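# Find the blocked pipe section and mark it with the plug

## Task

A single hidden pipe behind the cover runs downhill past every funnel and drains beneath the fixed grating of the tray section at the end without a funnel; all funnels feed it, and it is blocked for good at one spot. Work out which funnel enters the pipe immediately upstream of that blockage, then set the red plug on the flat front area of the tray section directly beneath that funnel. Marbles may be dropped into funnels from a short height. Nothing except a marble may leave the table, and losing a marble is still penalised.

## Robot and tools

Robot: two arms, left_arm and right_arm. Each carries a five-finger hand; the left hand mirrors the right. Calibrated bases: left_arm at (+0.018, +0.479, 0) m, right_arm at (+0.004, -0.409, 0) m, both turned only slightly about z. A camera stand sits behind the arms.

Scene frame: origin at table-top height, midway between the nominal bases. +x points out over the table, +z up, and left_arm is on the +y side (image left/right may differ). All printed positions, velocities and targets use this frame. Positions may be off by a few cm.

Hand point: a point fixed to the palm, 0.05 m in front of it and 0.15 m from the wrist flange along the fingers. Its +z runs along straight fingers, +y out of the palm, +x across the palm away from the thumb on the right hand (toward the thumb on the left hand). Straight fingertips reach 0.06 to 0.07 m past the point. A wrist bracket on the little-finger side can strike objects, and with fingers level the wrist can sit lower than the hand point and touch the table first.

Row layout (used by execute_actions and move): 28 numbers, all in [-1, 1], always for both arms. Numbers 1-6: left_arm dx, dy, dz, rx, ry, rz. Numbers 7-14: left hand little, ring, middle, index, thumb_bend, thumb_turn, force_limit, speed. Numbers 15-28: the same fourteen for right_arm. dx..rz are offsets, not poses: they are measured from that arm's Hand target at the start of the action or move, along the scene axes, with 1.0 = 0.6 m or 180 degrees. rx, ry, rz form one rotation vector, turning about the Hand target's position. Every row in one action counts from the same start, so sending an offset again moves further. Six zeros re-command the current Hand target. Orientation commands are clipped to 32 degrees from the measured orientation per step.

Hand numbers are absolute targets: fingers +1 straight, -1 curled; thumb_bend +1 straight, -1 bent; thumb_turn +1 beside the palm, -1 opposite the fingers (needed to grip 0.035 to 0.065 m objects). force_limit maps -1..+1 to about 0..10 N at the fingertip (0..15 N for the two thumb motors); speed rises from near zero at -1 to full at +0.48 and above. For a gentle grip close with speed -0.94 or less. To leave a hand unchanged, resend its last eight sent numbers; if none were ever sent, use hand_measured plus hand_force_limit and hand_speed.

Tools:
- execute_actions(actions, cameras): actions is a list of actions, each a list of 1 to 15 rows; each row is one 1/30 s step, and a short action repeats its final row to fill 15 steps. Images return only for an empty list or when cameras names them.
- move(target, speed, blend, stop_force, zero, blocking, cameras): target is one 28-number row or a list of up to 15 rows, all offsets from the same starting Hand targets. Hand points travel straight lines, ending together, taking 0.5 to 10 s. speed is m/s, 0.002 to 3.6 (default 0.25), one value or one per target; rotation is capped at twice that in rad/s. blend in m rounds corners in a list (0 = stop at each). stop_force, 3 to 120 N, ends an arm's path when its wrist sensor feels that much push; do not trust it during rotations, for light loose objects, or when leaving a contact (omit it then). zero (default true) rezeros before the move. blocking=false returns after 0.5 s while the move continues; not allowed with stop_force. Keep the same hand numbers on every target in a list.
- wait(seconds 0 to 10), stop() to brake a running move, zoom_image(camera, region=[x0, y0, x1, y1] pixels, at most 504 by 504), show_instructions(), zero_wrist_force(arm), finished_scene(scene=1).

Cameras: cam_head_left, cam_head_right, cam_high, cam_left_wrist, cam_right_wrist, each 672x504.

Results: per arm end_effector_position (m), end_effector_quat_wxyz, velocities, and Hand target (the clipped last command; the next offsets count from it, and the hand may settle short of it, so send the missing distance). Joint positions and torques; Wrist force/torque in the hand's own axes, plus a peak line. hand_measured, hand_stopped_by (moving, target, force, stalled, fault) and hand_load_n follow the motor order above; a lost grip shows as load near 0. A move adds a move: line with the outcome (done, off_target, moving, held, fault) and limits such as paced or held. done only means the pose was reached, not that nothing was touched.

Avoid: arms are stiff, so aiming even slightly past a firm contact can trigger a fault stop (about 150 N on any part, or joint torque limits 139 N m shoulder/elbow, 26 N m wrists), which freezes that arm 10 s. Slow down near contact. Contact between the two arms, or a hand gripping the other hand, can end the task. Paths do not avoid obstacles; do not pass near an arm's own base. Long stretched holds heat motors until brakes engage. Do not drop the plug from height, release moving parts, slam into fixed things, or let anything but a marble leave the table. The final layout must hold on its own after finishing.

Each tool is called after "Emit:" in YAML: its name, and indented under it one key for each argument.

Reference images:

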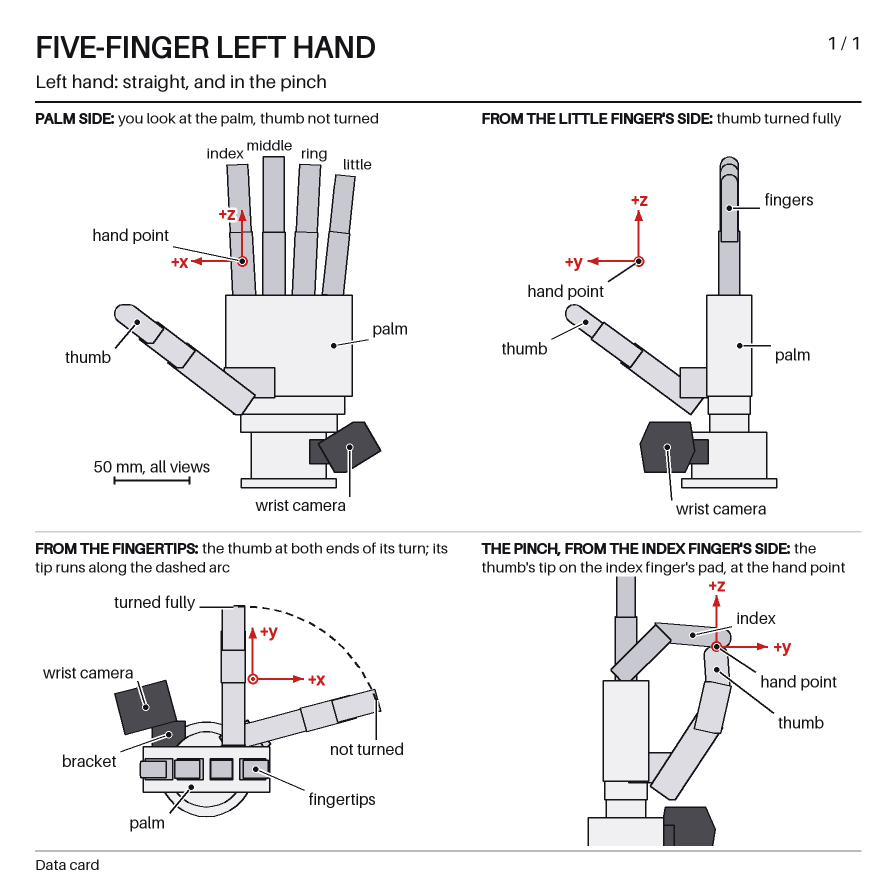

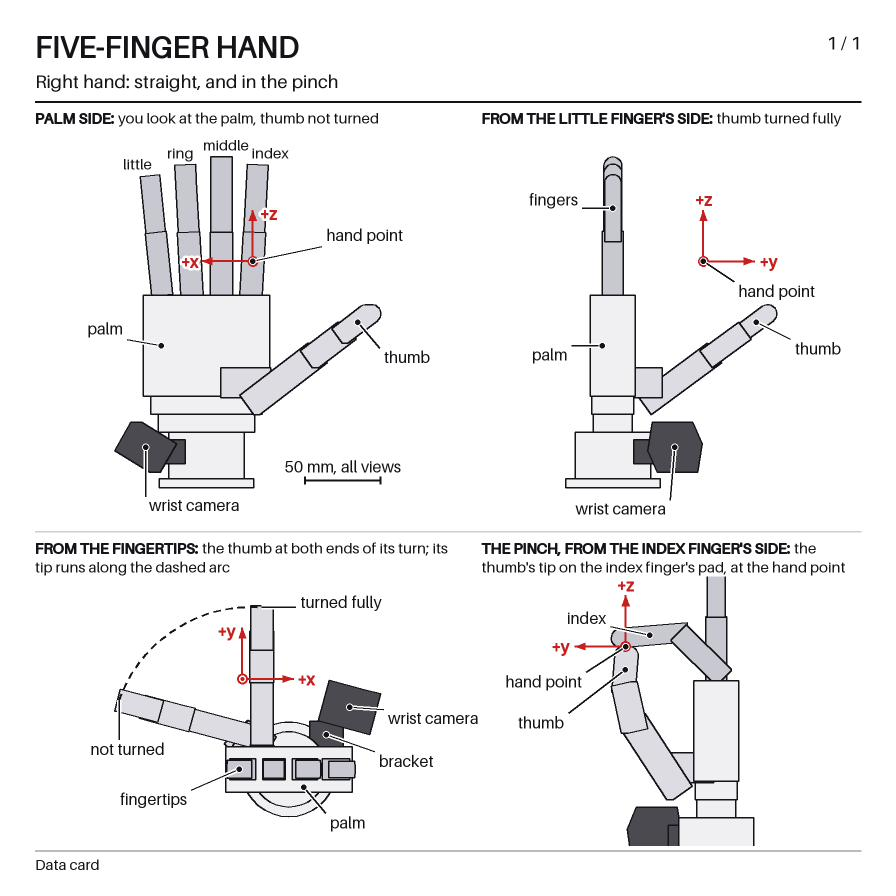

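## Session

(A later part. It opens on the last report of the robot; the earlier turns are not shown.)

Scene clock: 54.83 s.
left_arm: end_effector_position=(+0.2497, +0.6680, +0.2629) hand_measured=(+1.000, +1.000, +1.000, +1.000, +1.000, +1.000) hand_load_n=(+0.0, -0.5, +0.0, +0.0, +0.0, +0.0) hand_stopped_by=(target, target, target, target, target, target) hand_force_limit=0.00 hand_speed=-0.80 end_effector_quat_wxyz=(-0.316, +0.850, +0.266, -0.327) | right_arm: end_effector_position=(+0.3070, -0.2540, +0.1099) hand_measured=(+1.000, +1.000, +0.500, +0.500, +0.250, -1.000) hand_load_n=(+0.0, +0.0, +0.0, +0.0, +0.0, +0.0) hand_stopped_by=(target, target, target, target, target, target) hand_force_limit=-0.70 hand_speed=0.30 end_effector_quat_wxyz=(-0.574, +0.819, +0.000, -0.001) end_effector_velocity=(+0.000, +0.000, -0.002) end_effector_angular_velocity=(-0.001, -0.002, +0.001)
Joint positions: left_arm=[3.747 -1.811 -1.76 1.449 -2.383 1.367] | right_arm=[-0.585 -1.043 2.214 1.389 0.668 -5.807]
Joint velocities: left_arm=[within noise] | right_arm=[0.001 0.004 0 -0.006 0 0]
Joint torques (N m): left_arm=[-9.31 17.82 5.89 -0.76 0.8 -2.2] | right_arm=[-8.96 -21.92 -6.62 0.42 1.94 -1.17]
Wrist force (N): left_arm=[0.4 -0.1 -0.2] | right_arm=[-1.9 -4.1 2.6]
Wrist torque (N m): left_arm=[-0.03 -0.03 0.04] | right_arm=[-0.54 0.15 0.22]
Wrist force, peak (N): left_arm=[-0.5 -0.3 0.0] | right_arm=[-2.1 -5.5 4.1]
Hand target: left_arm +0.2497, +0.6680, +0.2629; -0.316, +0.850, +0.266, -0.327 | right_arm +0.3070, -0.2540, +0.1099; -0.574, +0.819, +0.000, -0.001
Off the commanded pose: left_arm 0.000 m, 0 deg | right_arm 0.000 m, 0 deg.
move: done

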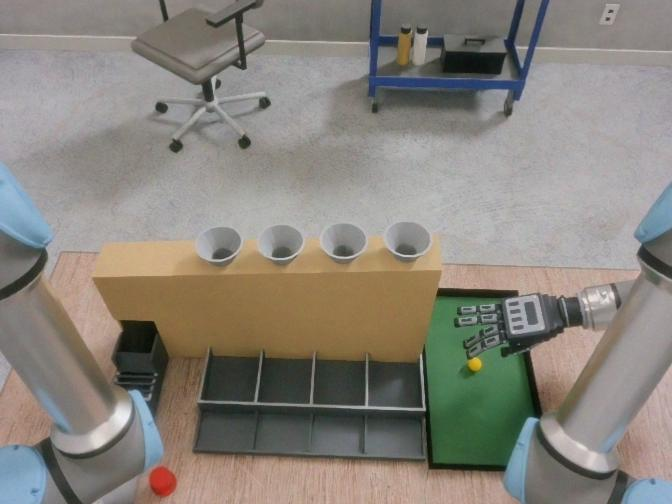

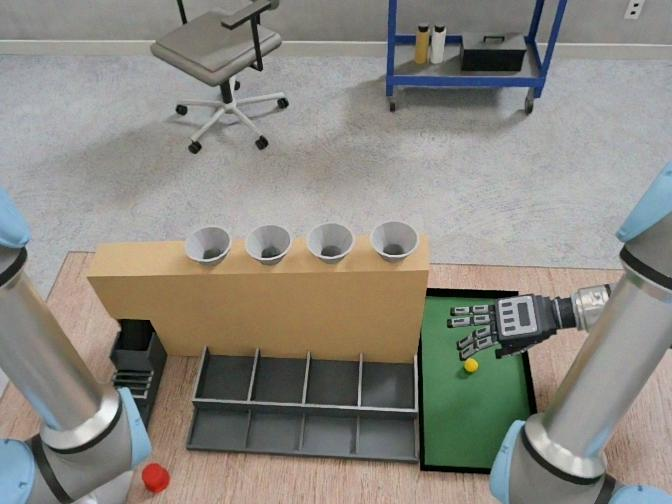

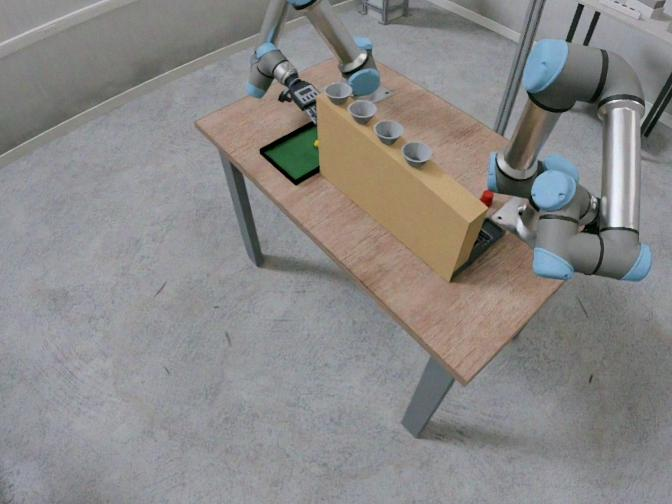

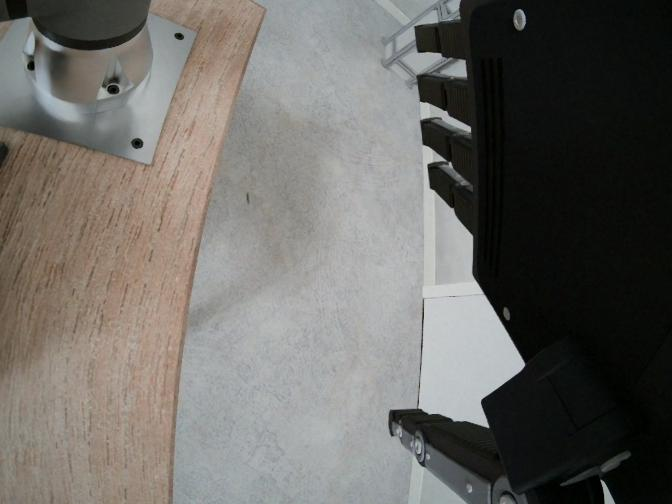

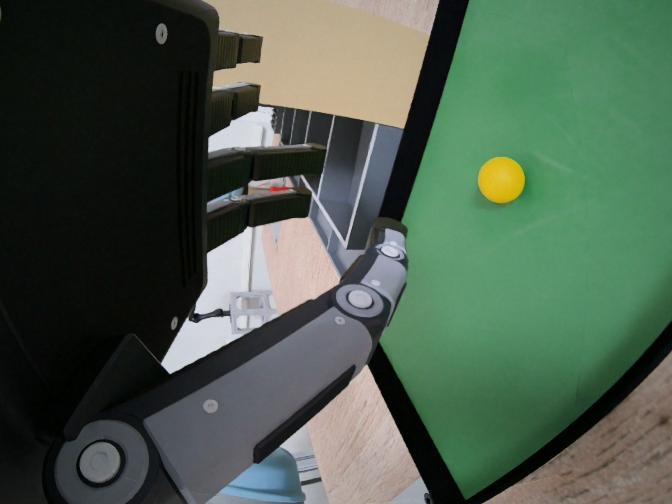

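Emit:
move:
  target:
    - [0, 0, 0, 0, 0, 0, 1, 1, 1, 1, 1, 1, 0, -0.8, 0.007, 0.0035, -0.11, 0, 0, 0, 1, 1, 0.5, 0.5, 0.25, -1, -0.7, 0.3]
  speed: 0.15
  cameras: ["cam_right_wrist"]

Scene clock: 56.03 s.
left_arm: end_effector_position=(+0.2497, +0.6680, +0.2629) hand_measured=(+1.000, +1.000, +1.000, +1.000, +1.000, +1.000) hand_load_n=(+0.0, +0.0, +0.0, +0.0, +0.0, +0.0) hand_stopped_by=(target, target, target, target, target, target) hand_force_limit=0.00 hand_speed=-0.80 end_effector_quat_wxyz=(-0.316, +0.850, +0.266, -0.327) | right_arm: end_effector_position=(+0.3113, -0.2518, +0.0440) hand_measured=(+1.000, +1.000, +0.500, +0.500, +0.250, -1.000) hand_load_n=(-0.5, -0.5, +0.0, +0.0, +0.0, +0.0) hand_stopped_by=(target, target, target, target, target, target) hand_force_limit=-0.70 hand_speed=0.30 end_effector_quat_wxyz=(-0.574, +0.819, +0.000, -0.001)
Joint positions: left_arm=[3.747 -1.811 -1.76 1.449 -2.383 1.367] | right_arm=[-0.572 -0.857 2.187 1.221 0.657 -5.795]
Joint torques (N m): left_arm=[-8.48 16.59 5.53 -1 0.64 -1.79] | right_arm=[-8.93 -25.65 4.67 0.29 1.4 -1.52]
Wrist force (N): left_arm=[0.1 -0.3 -0.1] | right_arm=[-1.9 -4.4 2.3]
Wrist torque (N m): left_arm=[-0.05 0.00 0.03] | right_arm=[-0.56 0.16 0.10]
Wrist force, peak (N): left_arm=[-0.2 -0.2 -0.6] | right_arm=[-1.9 -5.8 1.9]
Hand target: left_arm +0.2497, +0.6680, +0.2629; -0.316, +0.850, +0.266, -0.327 | right_arm +0.3112, -0.2519, +0.0439; -0.574, +0.819, +0.000, -0.001
Off the commanded pose: left_arm 0.000 m, 0 deg | right_arm 0.000 m, 0 deg.
move: done
Images, in order (width x height): cam_right_wrist 672x504.

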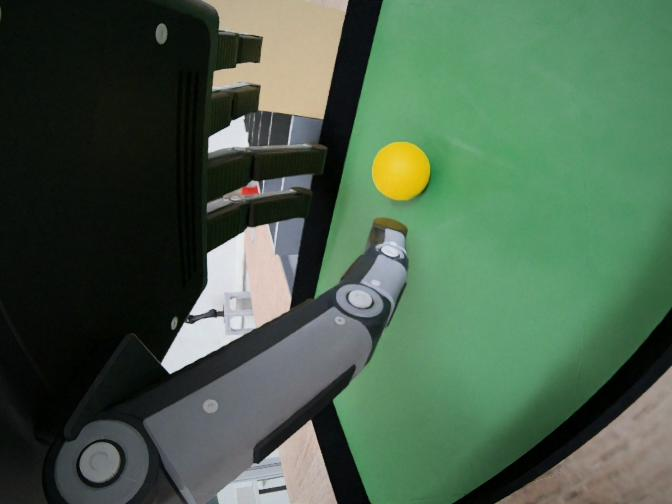

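Emit:
move:
  target:
    - [0, 0, 0, 0, 0, 0, 1, 1, 1, 1, 1, 1, 0, -0.8, 0.0165, -0.003, -0.025, 0, 0, 0, 1, 1, 0.5, 0.5, 0.25, -1, -0.7, 0.3]
  speed: 0.15
  cameras: ["cam_right_wrist"]

Emit:
zoom_image:
  camera: "cam_right_wrist"
  region: [200, 60, 550, 320]

Scene clock: 57.03 s.
left_arm: end_effector_position=(+0.2497, +0.6680, +0.2629) hand_measured=(+1.000, +1.000, +1.000, +1.000, +1.000, +1.000) hand_load_n=(+0.0, +0.0, +0.0, +0.0, +0.0, +0.0) hand_stopped_by=(target, target, target, target, target, target) hand_force_limit=0.00 hand_speed=-0.80 end_effector_quat_wxyz=(-0.316, +0.850, +0.266, -0.327) | right_arm: end_effector_position=(+0.3212, -0.2537, +0.0288) hand_measured=(+1.000, +1.000, +0.500, +0.500, +0.250, -1.000) hand_load_n=(+0.0, +0.0, +0.0, +0.0, +0.0, +0.0) hand_stopped_by=(target, target, target, target, target, target) hand_force_limit=-0.70 hand_speed=0.30 end_effector_quat_wxyz=(-0.574, +0.819, +0.001, +0.000) end_effector_velocity=(-0.001, +0.001, +0.002) end_effector_angular_velocity=(+0.002, +0.001, -0.002)
Joint positions: left_arm=[3.747 -1.811 -1.76 1.449 -2.383 1.367] | right_arm=[-0.56 -0.809 2.148 1.203 0.648 -5.784]
Joint velocities: left_arm=[within noise] | right_arm=[0 -0.005 0.005 0.002 -0.002 0]
Joint torques (N m): left_arm=[-9.24 15.89 5.57 -1.04 0.85 -2.24] | right_arm=[-6.9 -40.15 4.98 3.98 -1.06 -1.11]
Wrist force (N): left_arm=[0.2 0.4 -0.3] | right_arm=[-1.6 -4.4 2.3]
Wrist torque (N m): left_arm=[0.04 0.00 0.01] | right_arm=[-0.57 0.12 0.11]
Wrist force, peak (N): left_arm=[0.2 0.4 -0.3] | right_arm=[-2.1 -4.7 2.4]
Hand target: left_arm +0.2497, +0.6680, +0.2629; -0.316, +0.850, +0.266, -0.327 | right_arm +0.3211, -0.2537, +0.0289; -0.574, +0.819, +0.000, -0.001
Off the commanded pose: left_arm 0.000 m, 0 deg | right_arm 0.000 m, 0 deg.
move: done
Images, in order (width x height): cam_right_wrist 672x504.

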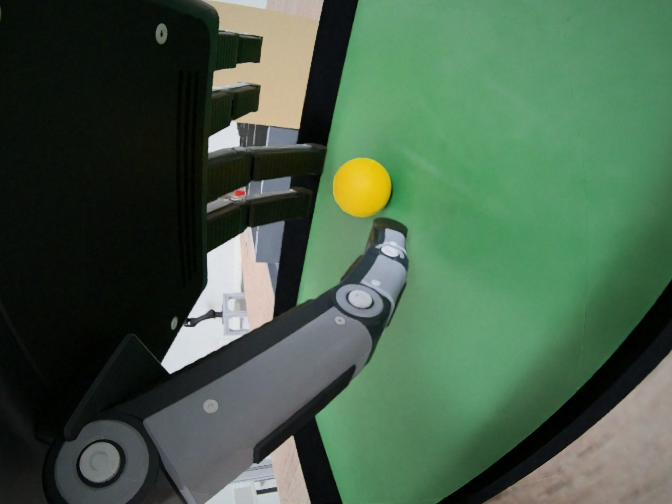

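Scaled by 1.440 from the camera's 672x504 image, which has a finer 960x720 frame.

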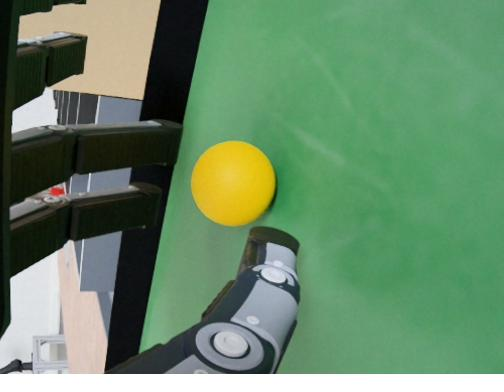

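Emit:
move:
  target:
    - [0, 0, 0, 0, 0, 0, 1, 1, 1, 1, 1, 1, 0, -0.8, 0.008, 0, -0.0107, 0, 0, 0, 1, 1, 0.5, 0.5, 0.25, -1, -0.7, 0.3]
  speed: 0.15

Emit:
execute_actions:
  actions:
    - [[0, 0, 0, 0, 0, 0, 1, 1, 1, 1, 1, 1, 0, -0.8, 0, 0, 0, 0, 0, 0, 1, 1, 0.2, 0.2, 0.12, -1, -0.7, -0.2]]
    - [[0, 0, 0, 0, 0, 0, 1, 1, 1, 1, 1, 1, 0, -0.8, 0, 0, 0, 0, 0, 0, 1, 1, 0.2, 0.2, 0.12, -1, -0.7, -0.2]]
  cameras: ["cam_right_wrist"]

Emit:
zoom_image:
  camera: "cam_right_wrist"
  region: [200, 60, 550, 320]

Scene clock: 58.33 s.
left_arm: end_effector_position=(+0.2497, +0.6680, +0.2629) hand_measured=(+1.000, +1.000, +1.000, +1.000, +1.000, +1.000) hand_load_n=(+0.0, -0.5, +0.0, +0.0, +0.0, +0.0) hand_stopped_by=(target, target, target, target, target, target) hand_force_limit=0.00 hand_speed=-0.80 end_effector_quat_wxyz=(-0.316, +0.850, +0.266, -0.327) | right_arm: end_effector_position=(+0.3260, -0.2537, +0.0224) hand_measured=(+1.000, +1.000, +0.500, +0.500, +0.250, -1.000) hand_load_n=(+0.0, +0.0, +0.0, +0.0, +0.0, +0.0) hand_stopped_by=(target, target, target, target, target, target) hand_force_limit=-0.70 hand_speed=0.30 end_effector_quat_wxyz=(-0.574, +0.819, +0.000, -0.001)
Joint positions: left_arm=[3.747 -1.811 -1.76 1.449 -2.383 1.367] | right_arm=[-0.552 -0.789 2.13 1.196 0.641 -5.777]
Joint torques (N m): left_arm=[-8.4 17.46 5.78 -1 0.51 -2.1] | right_arm=[1.66 -39.93 4.35 2.03 -1.81 -0.04]
Wrist force (N): left_arm=[0.0 0.3 0.0] | right_arm=[-1.7 -4.2 2.2]
Wrist torque (N m): left_arm=[0.03 0.02 0.00] | right_arm=[-0.52 0.13 0.13]
Wrist force, peak (N): left_arm=[0.0 -0.4 -0.1] | right_arm=[-1.9 -4.6 2.4]
Hand target: left_arm +0.2497, +0.6680, +0.2629; -0.316, +0.850, +0.266, -0.327 | right_arm +0.3259, -0.2537, +0.0225; -0.574, +0.819, +0.000, -0.001
Off the commanded pose: left_arm 0.000 m, 0 deg | right_arm 0.000 m, 0 deg.
move: done

Scene clock: 59.53 s.
left_arm: end_effector_position=(+0.2497, +0.6680, +0.2629) hand_measured=(+1.000, +1.000, +1.000, +1.000, +1.000, +1.000) hand_load_n=(+0.0, +0.0, +0.0, +0.0, +0.0, +0.0) hand_stopped_by=(target, target, target, target, target, target) hand_force_limit=0.00 hand_speed=-0.80 end_effector_quat_wxyz=(-0.316, +0.850, +0.266, -0.327) | right_arm: end_effector_position=(+0.3259, -0.2537, +0.0225) hand_measured=(+1.000, +1.000, +0.200, +0.200, +0.120, -1.000) hand_load_n=(+0.0, +0.0, +0.0, +0.0, +0.0, +0.0) hand_stopped_by=(target, target, target, target, target, target) hand_force_limit=-0.70 hand_speed=-0.20 end_effector_quat_wxyz=(-0.574, +0.819, +0.000, -0.001)
Joint positions: left_arm=[3.747 -1.811 -1.76 1.449 -2.383 1.367] | right_arm=[-0.552 -0.789 2.13 1.196 0.641 -5.777]
Joint torques (N m): left_arm=[-9.13 18.31 5.52 -0.87 0.74 -2.1] | right_arm=[-10.44 -40.25 6.28 4.2 2.06 -1.58]
Wrist force (N): left_arm=[0.1 -0.2 -0.2] | right_arm=[-1.7 -4.1 2.1]
Wrist torque (N m): left_arm=[-0.05 0.01 0.03] | right_arm=[-0.52 0.14 0.12]
Wrist force, peak (N): left_arm=[0.5 -0.3 0.1] | right_arm=[-1.8 -4.7 2.3]
Hand target: left_arm +0.2497, +0.6680, +0.2629; -0.316, +0.850, +0.266, -0.327 | right_arm +0.3259, -0.2537, +0.0225; -0.574, +0.819, +0.000, -0.001
Off the commanded pose: left_arm 0.000 m, 0 deg | right_arm 0.000 m, 0 deg.
Images, in order (width x height): cam_right_wrist 672x504.

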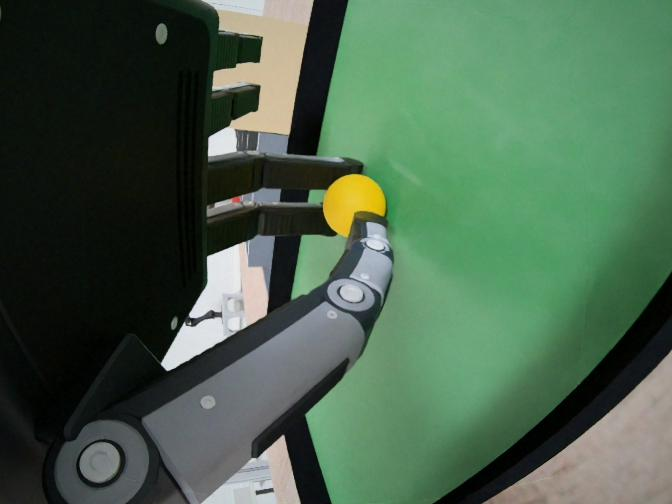

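Scaled by 1.440 from the camera's 672x504 image, which has a finer 960x720 frame.

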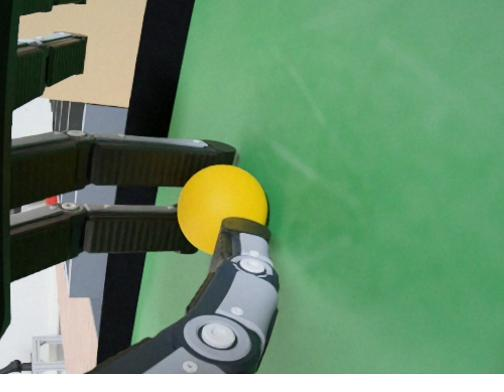

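Emit:
execute_actions:
  actions:
    - [[0, 0, 0, 0, 0, 0, 1, 1, 1, 1, 1, 1, 0, -0.8, 0, 0, 0, 0, 0, 0, 1, 1, -0.05, -0.05, -0.1, -1, -0.7, -0.85]]
    - [[0, 0, 0, 0, 0, 0, 1, 1, 1, 1, 1, 1, 0, -0.8, 0, 0, 0, 0, 0, 0, 1, 1, -0.05, -0.05, -0.1, -1, -0.7, -0.85]]
    - [[0, 0, 0, 0, 0, 0, 1, 1, 1, 1, 1, 1, 0, -0.8, 0, 0, 0, 0, 0, 0, 1, 1, -0.05, -0.05, -0.1, -1, -0.7, -0.85]]
    - [[0, 0, 0, 0, 0, 0, 1, 1, 1, 1, 1, 1, 0, -0.8, 0, 0, 0, 0, 0, 0, 1, 1, -0.05, -0.05, -0.1, -1, -0.7, -0.85]]

Emit:
move:
  target: [0, 0, 0, 0, 0, 0, 1, 1, 1, 1, 1, 1, 0, -0.8, -0.02, 0, 0.1, 0, 0, 0, 1, 1, -0.05, -0.05, -0.1, -1, -0.7, -0.85]
  speed: 0.12
  cameras: ["cam_right_wrist", "cam_head_left"]

Emit:
zoom_image:
  camera: "cam_head_left"
  region: [90, 300, 190, 400]

Scene clock: 62.07 s.
left_arm: end_effector_position=(+0.2497, +0.6680, +0.2629) hand_measured=(+1.000, +1.000, +1.000, +1.000, +1.000, +1.000) hand_load_n=(+0.0, +0.0, +0.0, +0.0, +0.0, +0.0) hand_stopped_by=(target, target, target, target, target, target) hand_force_limit=0.00 hand_speed=-0.80 end_effector_quat_wxyz=(-0.316, +0.850, +0.266, -0.327) | right_arm: end_effector_position=(+0.3259, -0.2537, +0.0225) hand_measured=(+1.000, +1.000, +0.120, +0.050, +0.080, -1.000) hand_load_n=(+0.0, +0.0, +4.5, +3.0, +4.0, -1.0) hand_stopped_by=(target, target, force, force, force, target) hand_force_limit=-0.70 hand_speed=-0.85 end_effector_quat_wxyz=(-0.574, +0.819, +0.000, -0.001)
Joint positions: left_arm=[3.747 -1.811 -1.76 1.449 -2.383 1.367] | right_arm=[-0.552 -0.789 2.13 1.196 0.641 -5.777]
Joint torques (N m): left_arm=[-9.24 16.99 4.76 -1.04 0.76 -2.1] | right_arm=[-9.69 -39.87 5.16 3.4 2.13 -1.24]
Wrist force (N): left_arm=[-0.4 -0.3 -0.1] | right_arm=[-1.8 -4.4 2.3]
Wrist torque (N m): left_arm=[-0.06 0.09 -0.01] | right_arm=[-0.55 0.13 0.12]
Wrist force, peak (N): left_arm=[-0.3 -0.6 -0.3] | right_arm=[-1.9 -4.6 2.1]
Hand target: left_arm +0.2497, +0.6680, +0.2629; -0.316, +0.850, +0.266, -0.327 | right_arm +0.3259, -0.2537, +0.0225; -0.574, +0.819, +0.000, -0.001
Off the commanded pose: left_arm 0.000 m, 0 deg | right_arm 0.000 m, 0 deg.

Scene clock: 63.03 s.
left_arm: end_effector_position=(+0.2497, +0.6680, +0.2629) hand_measured=(+1.000, +1.000, +1.000, +1.000, +1.000, +1.000) hand_load_n=(+0.0, +0.0, +0.0, +0.0, +0.0, +0.0) hand_stopped_by=(target, target, target, target, target, target) hand_force_limit=0.00 hand_speed=-0.80 end_effector_quat_wxyz=(-0.316, +0.850, +0.266, -0.327) | right_arm: end_effector_position=(+0.3139, -0.2537, +0.0824) hand_measured=(+1.000, +1.000, +0.120, +0.050, +0.080, -1.000) hand_load_n=(+0.0, +0.0, +4.5, +2.5, +4.0, -0.5) hand_stopped_by=(target, target, force, force, force, target) hand_force_limit=-0.70 hand_speed=-0.85 end_effector_quat_wxyz=(-0.574, +0.819, +0.001, -0.001)
Joint positions: left_arm=[3.747 -1.811 -1.76 1.449 -2.383 1.367] | right_arm=[-0.572 -0.961 2.19 1.322 0.658 -5.795]
Joint torques (N m): left_arm=[-9.39 16.94 4.76 -1.04 0.76 -2.15] | right_arm=[10.72 -37.7 -13.73 4.04 -3.51 1.55]
Wrist force (N): left_arm=[0.0 -0.3 -0.1] | right_arm=[-1.5 -4.1 2.4]
Wrist torque (N m): left_arm=[-0.06 0.02 0.03] | right_arm=[-0.54 0.10 0.25]
Wrist force, peak (N): left_arm=[0.4 -0.1 0.1] | right_arm=[-2.1 -5.5 2.0]
Hand target: left_arm +0.2497, +0.6680, +0.2629; -0.316, +0.850, +0.266, -0.327 | right_arm +0.3139, -0.2537, +0.0825; -0.574, +0.819, +0.000, -0.001
Off the commanded pose: left_arm 0.000 m, 0 deg | right_arm 0.000 m, 0 deg.
move: done
Images, in order (width x height): cam_head_left 672x504, cam_right_wrist 672x504.

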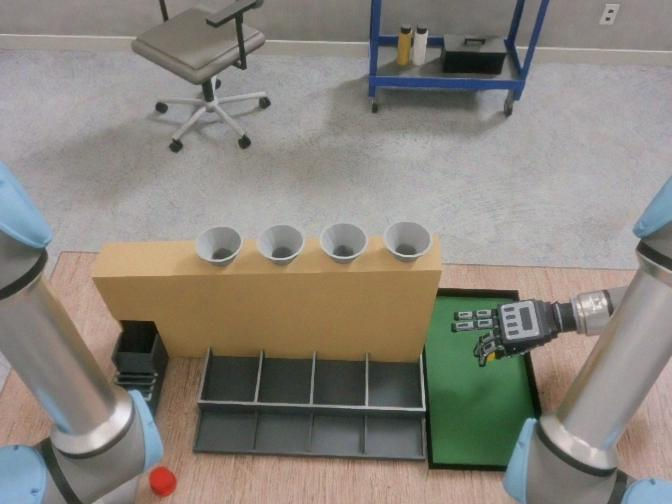

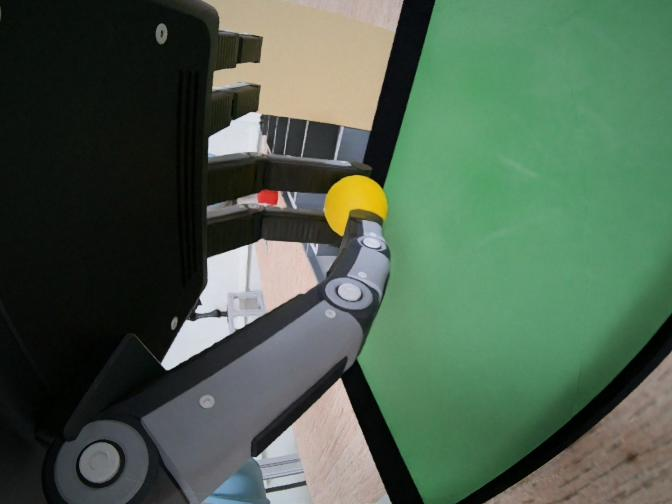

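Scaled by 5.040 from the camera's 672x504 image, which has a finer 960x720 frame.

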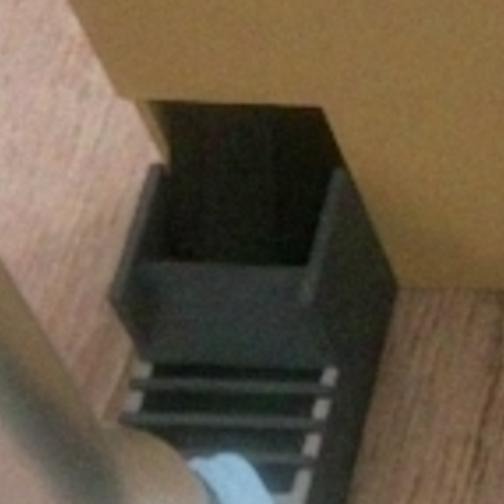

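Emit:
move:
  target:
    - [0, 0, 0, 0, 0, 0, 1, 1, 1, 1, 1, 1, 0, -0.8, -0.1, 0, 0.5, 0, 0, 0, 1, 1, -0.05, -0.05, -0.1, -1, -0.7, -0.85]
    - [0, 0, 0, 0, 0, 0, 1, 1, 1, 1, 1, 1, 0, -0.8, -0.16, 0.7, 0.533, 0, 0, 0, 1, 1, -0.05, -0.05, -0.1, -1, -0.7, -0.85]
  speed: 0.4
  blend: [0.08, 0]
  cameras: ["cam_right_wrist", "cam_head_left"]

Emit:
zoom_image:
  camera: "cam_right_wrist"
  region: [400, 30, 600, 230]

Scene clock: 66.47 s.
left_arm: end_effector_position=(+0.2497, +0.6680, +0.2629) hand_measured=(+1.000, +1.000, +1.000, +1.000, +1.000, +1.000) hand_load_n=(+0.5, +0.0, -0.5, +0.0, -0.5, +0.0) hand_stopped_by=(target, target, target, target, target, target) hand_force_limit=0.00 hand_speed=-0.80 end_effector_quat_wxyz=(-0.316, +0.850, +0.266, -0.327) | right_arm: end_effector_position=(+0.2180, +0.1663, +0.4023) hand_measured=(+1.000, +1.000, +0.120, +0.050, +0.080, -1.000) hand_load_n=(+0.0, -0.5, +4.5, +3.0, +4.0, -1.0) hand_stopped_by=(target, target, force, force, force, target) hand_force_limit=-0.70 hand_speed=-0.85 end_effector_quat_wxyz=(-0.574, +0.819, +0.000, -0.001)
Joint positions: left_arm=[3.747 -1.811 -1.76 1.449 -2.383 1.367] | right_arm=[0.66 -1.39 1.264 0.658 0.735 -3.553]
Joint torques (N m): left_arm=[-8.05 17.46 6.51 -1.32 0.93 -2.14] | right_arm=[8.61 -30.51 -26.06 -1.16 1.99 0.05]
Wrist force (N): left_arm=[-0.2 0.2 -0.1] | right_arm=[-1.9 -3.9 2.3]
Wrist torque (N m): left_arm=[0.02 0.06 0.00] | right_arm=[-0.52 0.14 0.12]
Wrist force, peak (N): left_arm=[-0.4 -0.3 0.3] | right_arm=[-1.9 -6.4 3.6]
Hand target: left_arm +0.2497, +0.6680, +0.2629; -0.316, +0.850, +0.266, -0.327 | right_arm +0.2179, +0.1663, +0.4023; -0.574, +0.819, +0.000, -0.001
Off the commanded pose: left_arm 0.000 m, 0 deg | right_arm 0.000 m, 0 deg.
move: done
Images, in order (width x height): cam_head_left 672x504, cam_right_wrist 672x504.

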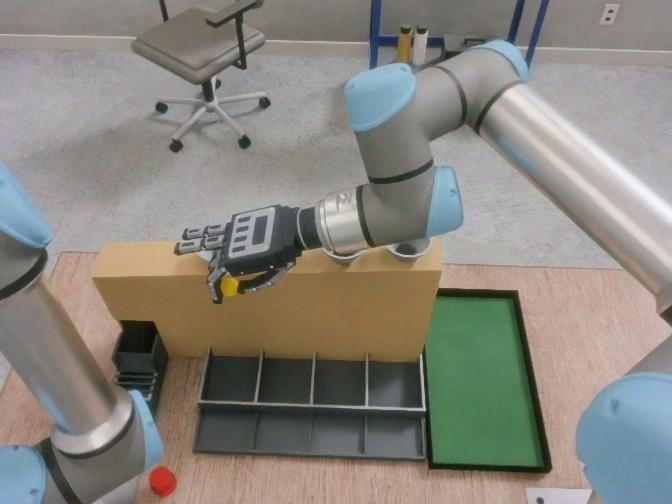

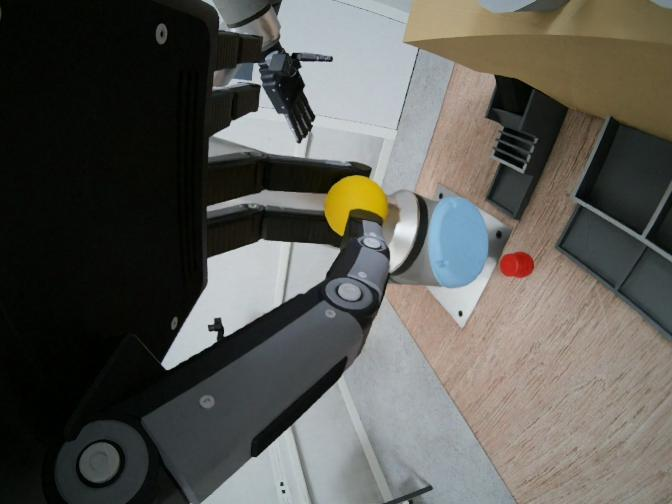

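Scaled by 2.520 from the camera's 672x504 image, which has a finer 960x720 frame.

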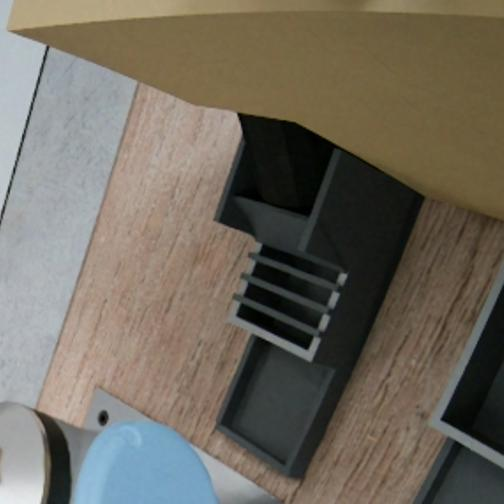

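Emit:
move:
  target:
    - [0, 0, 0, 0, 0, 0, 1, 1, 1, 1, 1, 1, 0, -0.8, 0.24, 0.09, -0.03, 0, 0, 0, 1, 1, -0.05, -0.05, -0.1, -1, -0.7, -0.85]
  speed: 0.3
  cameras: ["all"]

Emit:
zoom_image:
  camera: "cam_head_left"
  region: [100, 100, 370, 300]

Emit:
zoom_image:
  camera: "cam_high"
  region: [300, 0, 500, 200]

Scene clock: 71.03 s.
left_arm: end_effector_position=(+0.2497, +0.6680, +0.2629) hand_measured=(+1.000, +1.000, +1.000, +1.000, +1.000, +1.000) hand_load_n=(-0.5, +0.0, +0.0, -0.5, +0.0, +0.0) hand_stopped_by=(target, target, target, target, target, target) hand_force_limit=0.00 hand_speed=-0.80 end_effector_quat_wxyz=(-0.316, +0.850, +0.266, -0.327) | right_arm: end_effector_position=(+0.3619, +0.2203, +0.3843) hand_measured=(+1.000, +1.000, +0.120, +0.050, +0.080, -1.000) hand_load_n=(+0.0, +0.0, +5.0, +3.0, +4.0, -1.0) hand_stopped_by=(target, target, force, force, force, target) hand_force_limit=-0.70 hand_speed=-0.85 end_effector_quat_wxyz=(-0.574, +0.819, +0.001, -0.001)
Joint positions: left_arm=[3.747 -1.811 -1.76 1.449 -2.383 1.367] | right_arm=[0.577 -1.014 0.793 0.805 0.665 -3.621]
Joint torques (N m): left_arm=[-9.69 18.24 4.27 -1.53 0.61 -2.03] | right_arm=[3.09 -35.31 -31.08 1.13 2.1 1.72]
Wrist force (N): left_arm=[0.1 0.0 0.2] | right_arm=[-1.5 -4.0 2.4]
Wrist torque (N m): left_arm=[-0.04 0.03 0.02] | right_arm=[-0.54 0.12 0.19]
Wrist force, peak (N): left_arm=[0.6 0.3 0.0] | right_arm=[-3.9 -4.3 1.7]
Hand target: left_arm +0.2497, +0.6680, +0.2629; -0.316, +0.850, +0.266, -0.327 | right_arm +0.3619, +0.2203, +0.3843; -0.574, +0.819, +0.000, -0.001
Off the commanded pose: left_arm 0.000 m, 0 deg | right_arm 0.000 m, 0 deg.
move: done

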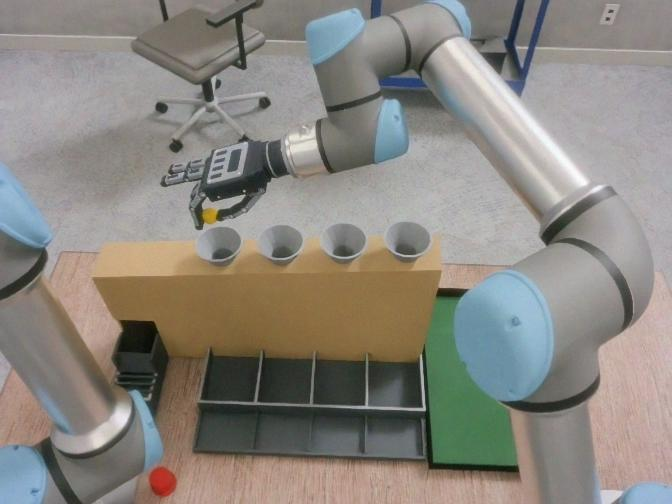

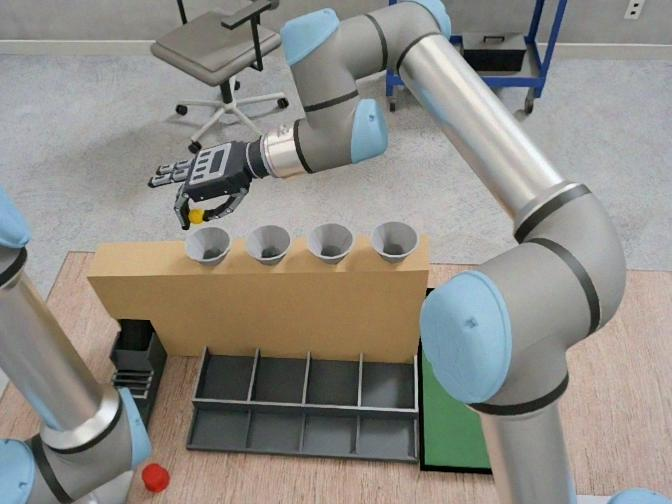

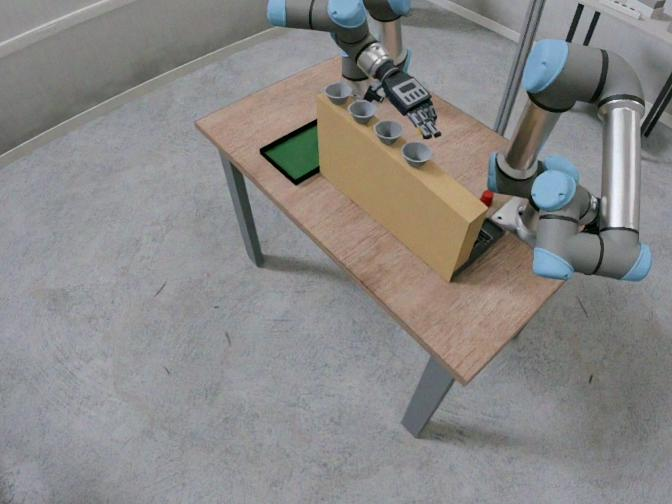

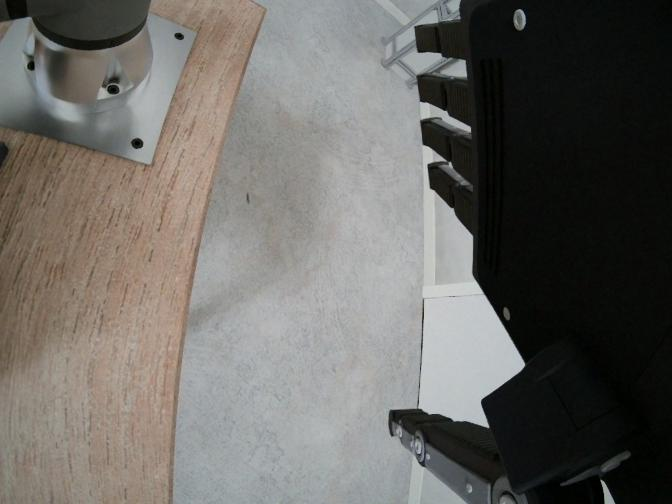

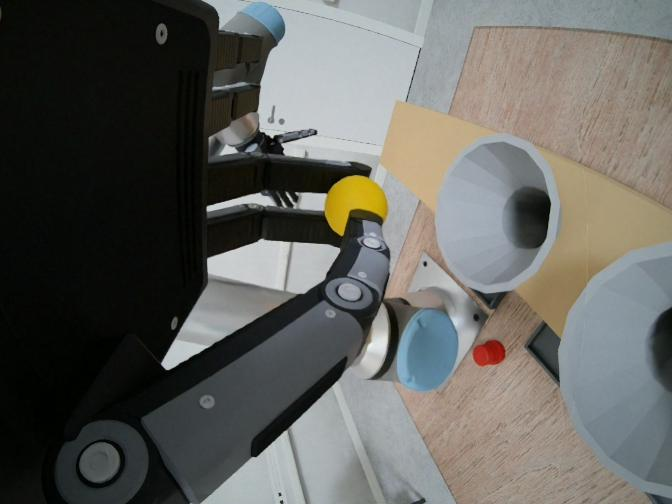

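Scaled by 1.867 from the camera's 672x504 image, which has a finer 960x720 frame.

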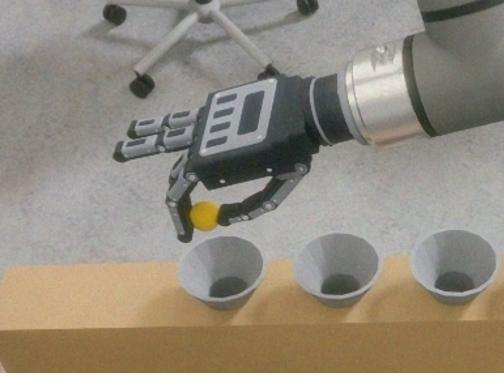

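Scaled by 2.520 from the camera's 672x504 image, which has a finer 960x720 frame.

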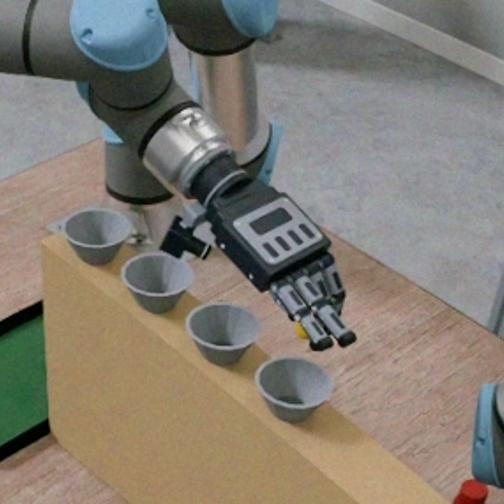

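Emit:
move:
  target:
    - [0, 0, 0, 0, 0, 0, 1, 1, 1, 1, 1, 1, 0, -0.8, -0.005, -0.01, -0.065, 0, 0, 0, 1, 1, -0.05, -0.05, -0.1, -1, -0.7, -0.85]
  speed: 0.15
  stop_force: 8
  cameras: ["cam_right_wrist", "cam_head_left", "cam_high"]

Emit:
zoom_image:
  camera: "cam_head_left"
  region: [100, 100, 370, 300]

Emit:
zoom_image:
  camera: "cam_high"
  region: [300, 0, 500, 200]

Scene clock: 73.07 s.
left_arm: end_effector_position=(+0.2497, +0.6680, +0.2629) hand_measured=(+1.000, +1.000, +1.000, +1.000, +1.000, +1.000) hand_load_n=(+0.0, +0.0, +0.0, +0.0, +0.0, +0.0) hand_stopped_by=(target, target, target, target, target, target) hand_force_limit=0.00 hand_speed=-0.80 end_effector_quat_wxyz=(-0.316, +0.850, +0.266, -0.327) | right_arm: end_effector_position=(+0.3589, +0.2143, +0.3453) hand_measured=(+1.000, +1.000, +0.120, +0.050, +0.080, -1.000) hand_load_n=(+0.0, +0.0, +4.5, +3.0, +4.0, -0.5) hand_stopped_by=(target, target, force, force, force, target) hand_force_limit=-0.70 hand_speed=-0.85 end_effector_quat_wxyz=(-0.574, +0.819, +0.000, -0.001)
Joint positions: left_arm=[3.747 -1.811 -1.76 1.449 -2.383 1.367] | right_arm=[0.571 -1.052 0.954 0.687 0.659 -3.627]
Joint torques (N m): left_arm=[-7.87 16.9 5.11 -1.57 0.47 -2.14] | right_arm=[11.5 -35.71 -13.94 -1.13 1.98 -1.33]
Wrist force (N): left_arm=[0.0 0.0 -0.2] | right_arm=[-1.5 -3.9 2.3]
Wrist torque (N m): left_arm=[-0.02 0.03 0.00] | right_arm=[-0.52 0.10 0.15]
Wrist force, peak (N): left_arm=[-0.2 -0.6 0.0] | right_arm=[-1.9 -5.4 2.0]
Hand target: left_arm +0.2497, +0.6680, +0.2629; -0.316, +0.850, +0.266, -0.327 | right_arm +0.3589, +0.2143, +0.3453; -0.574, +0.819, +0.000, -0.001
Off the commanded pose: left_arm 0.000 m, 0 deg | right_arm 0.000 m, 0 deg.
move: done
Images, in order (width x height): cam_head_left 672x504, cam_high 672x504, cam_right_wrist 672x504.

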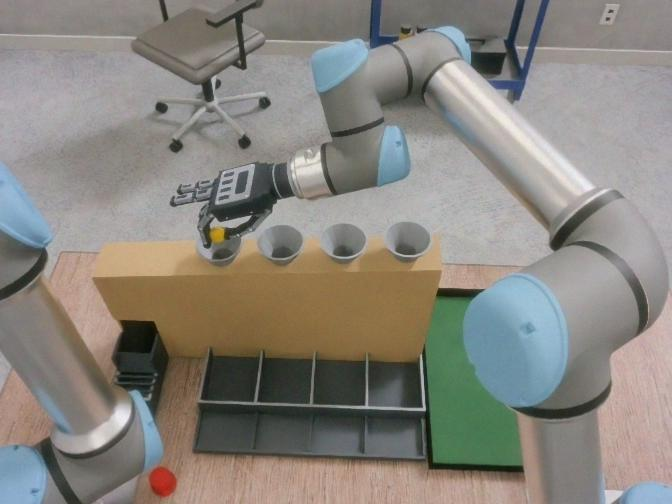

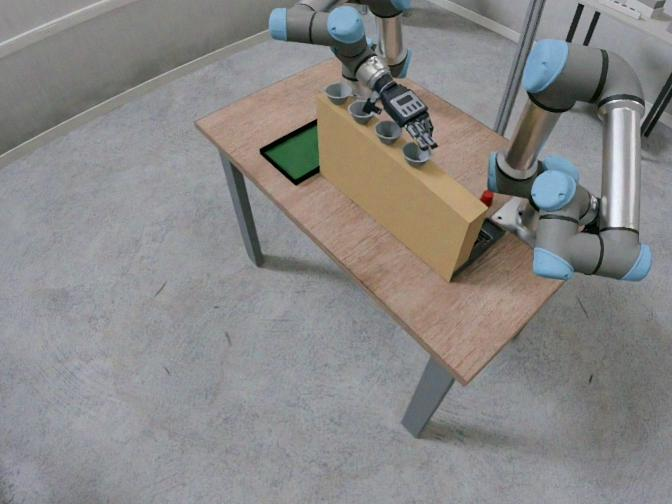

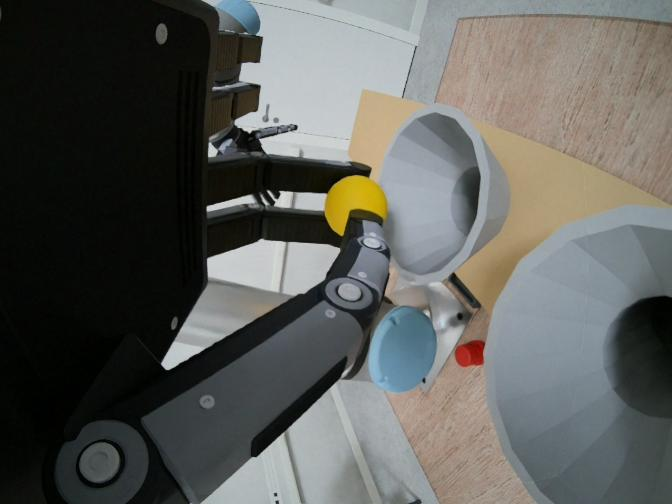

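Scaled by 1.867 from the camera's 672x504 image, which has a finer 960x720 frame.

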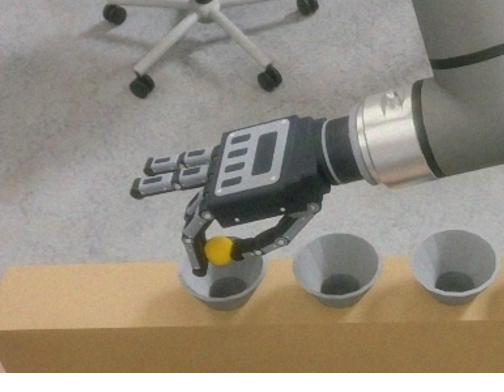

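Scaled by 2.520 from the camera's 672x504 image, which has a finer 960x720 frame.

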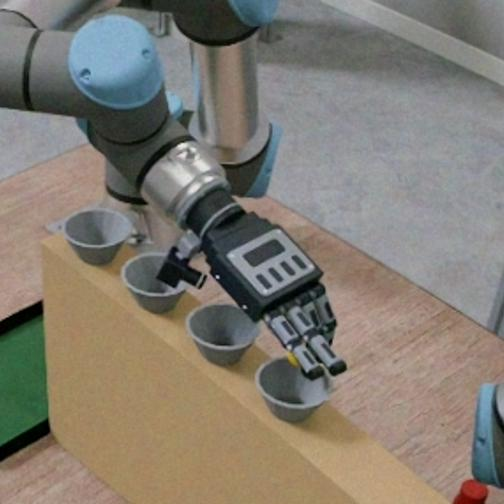

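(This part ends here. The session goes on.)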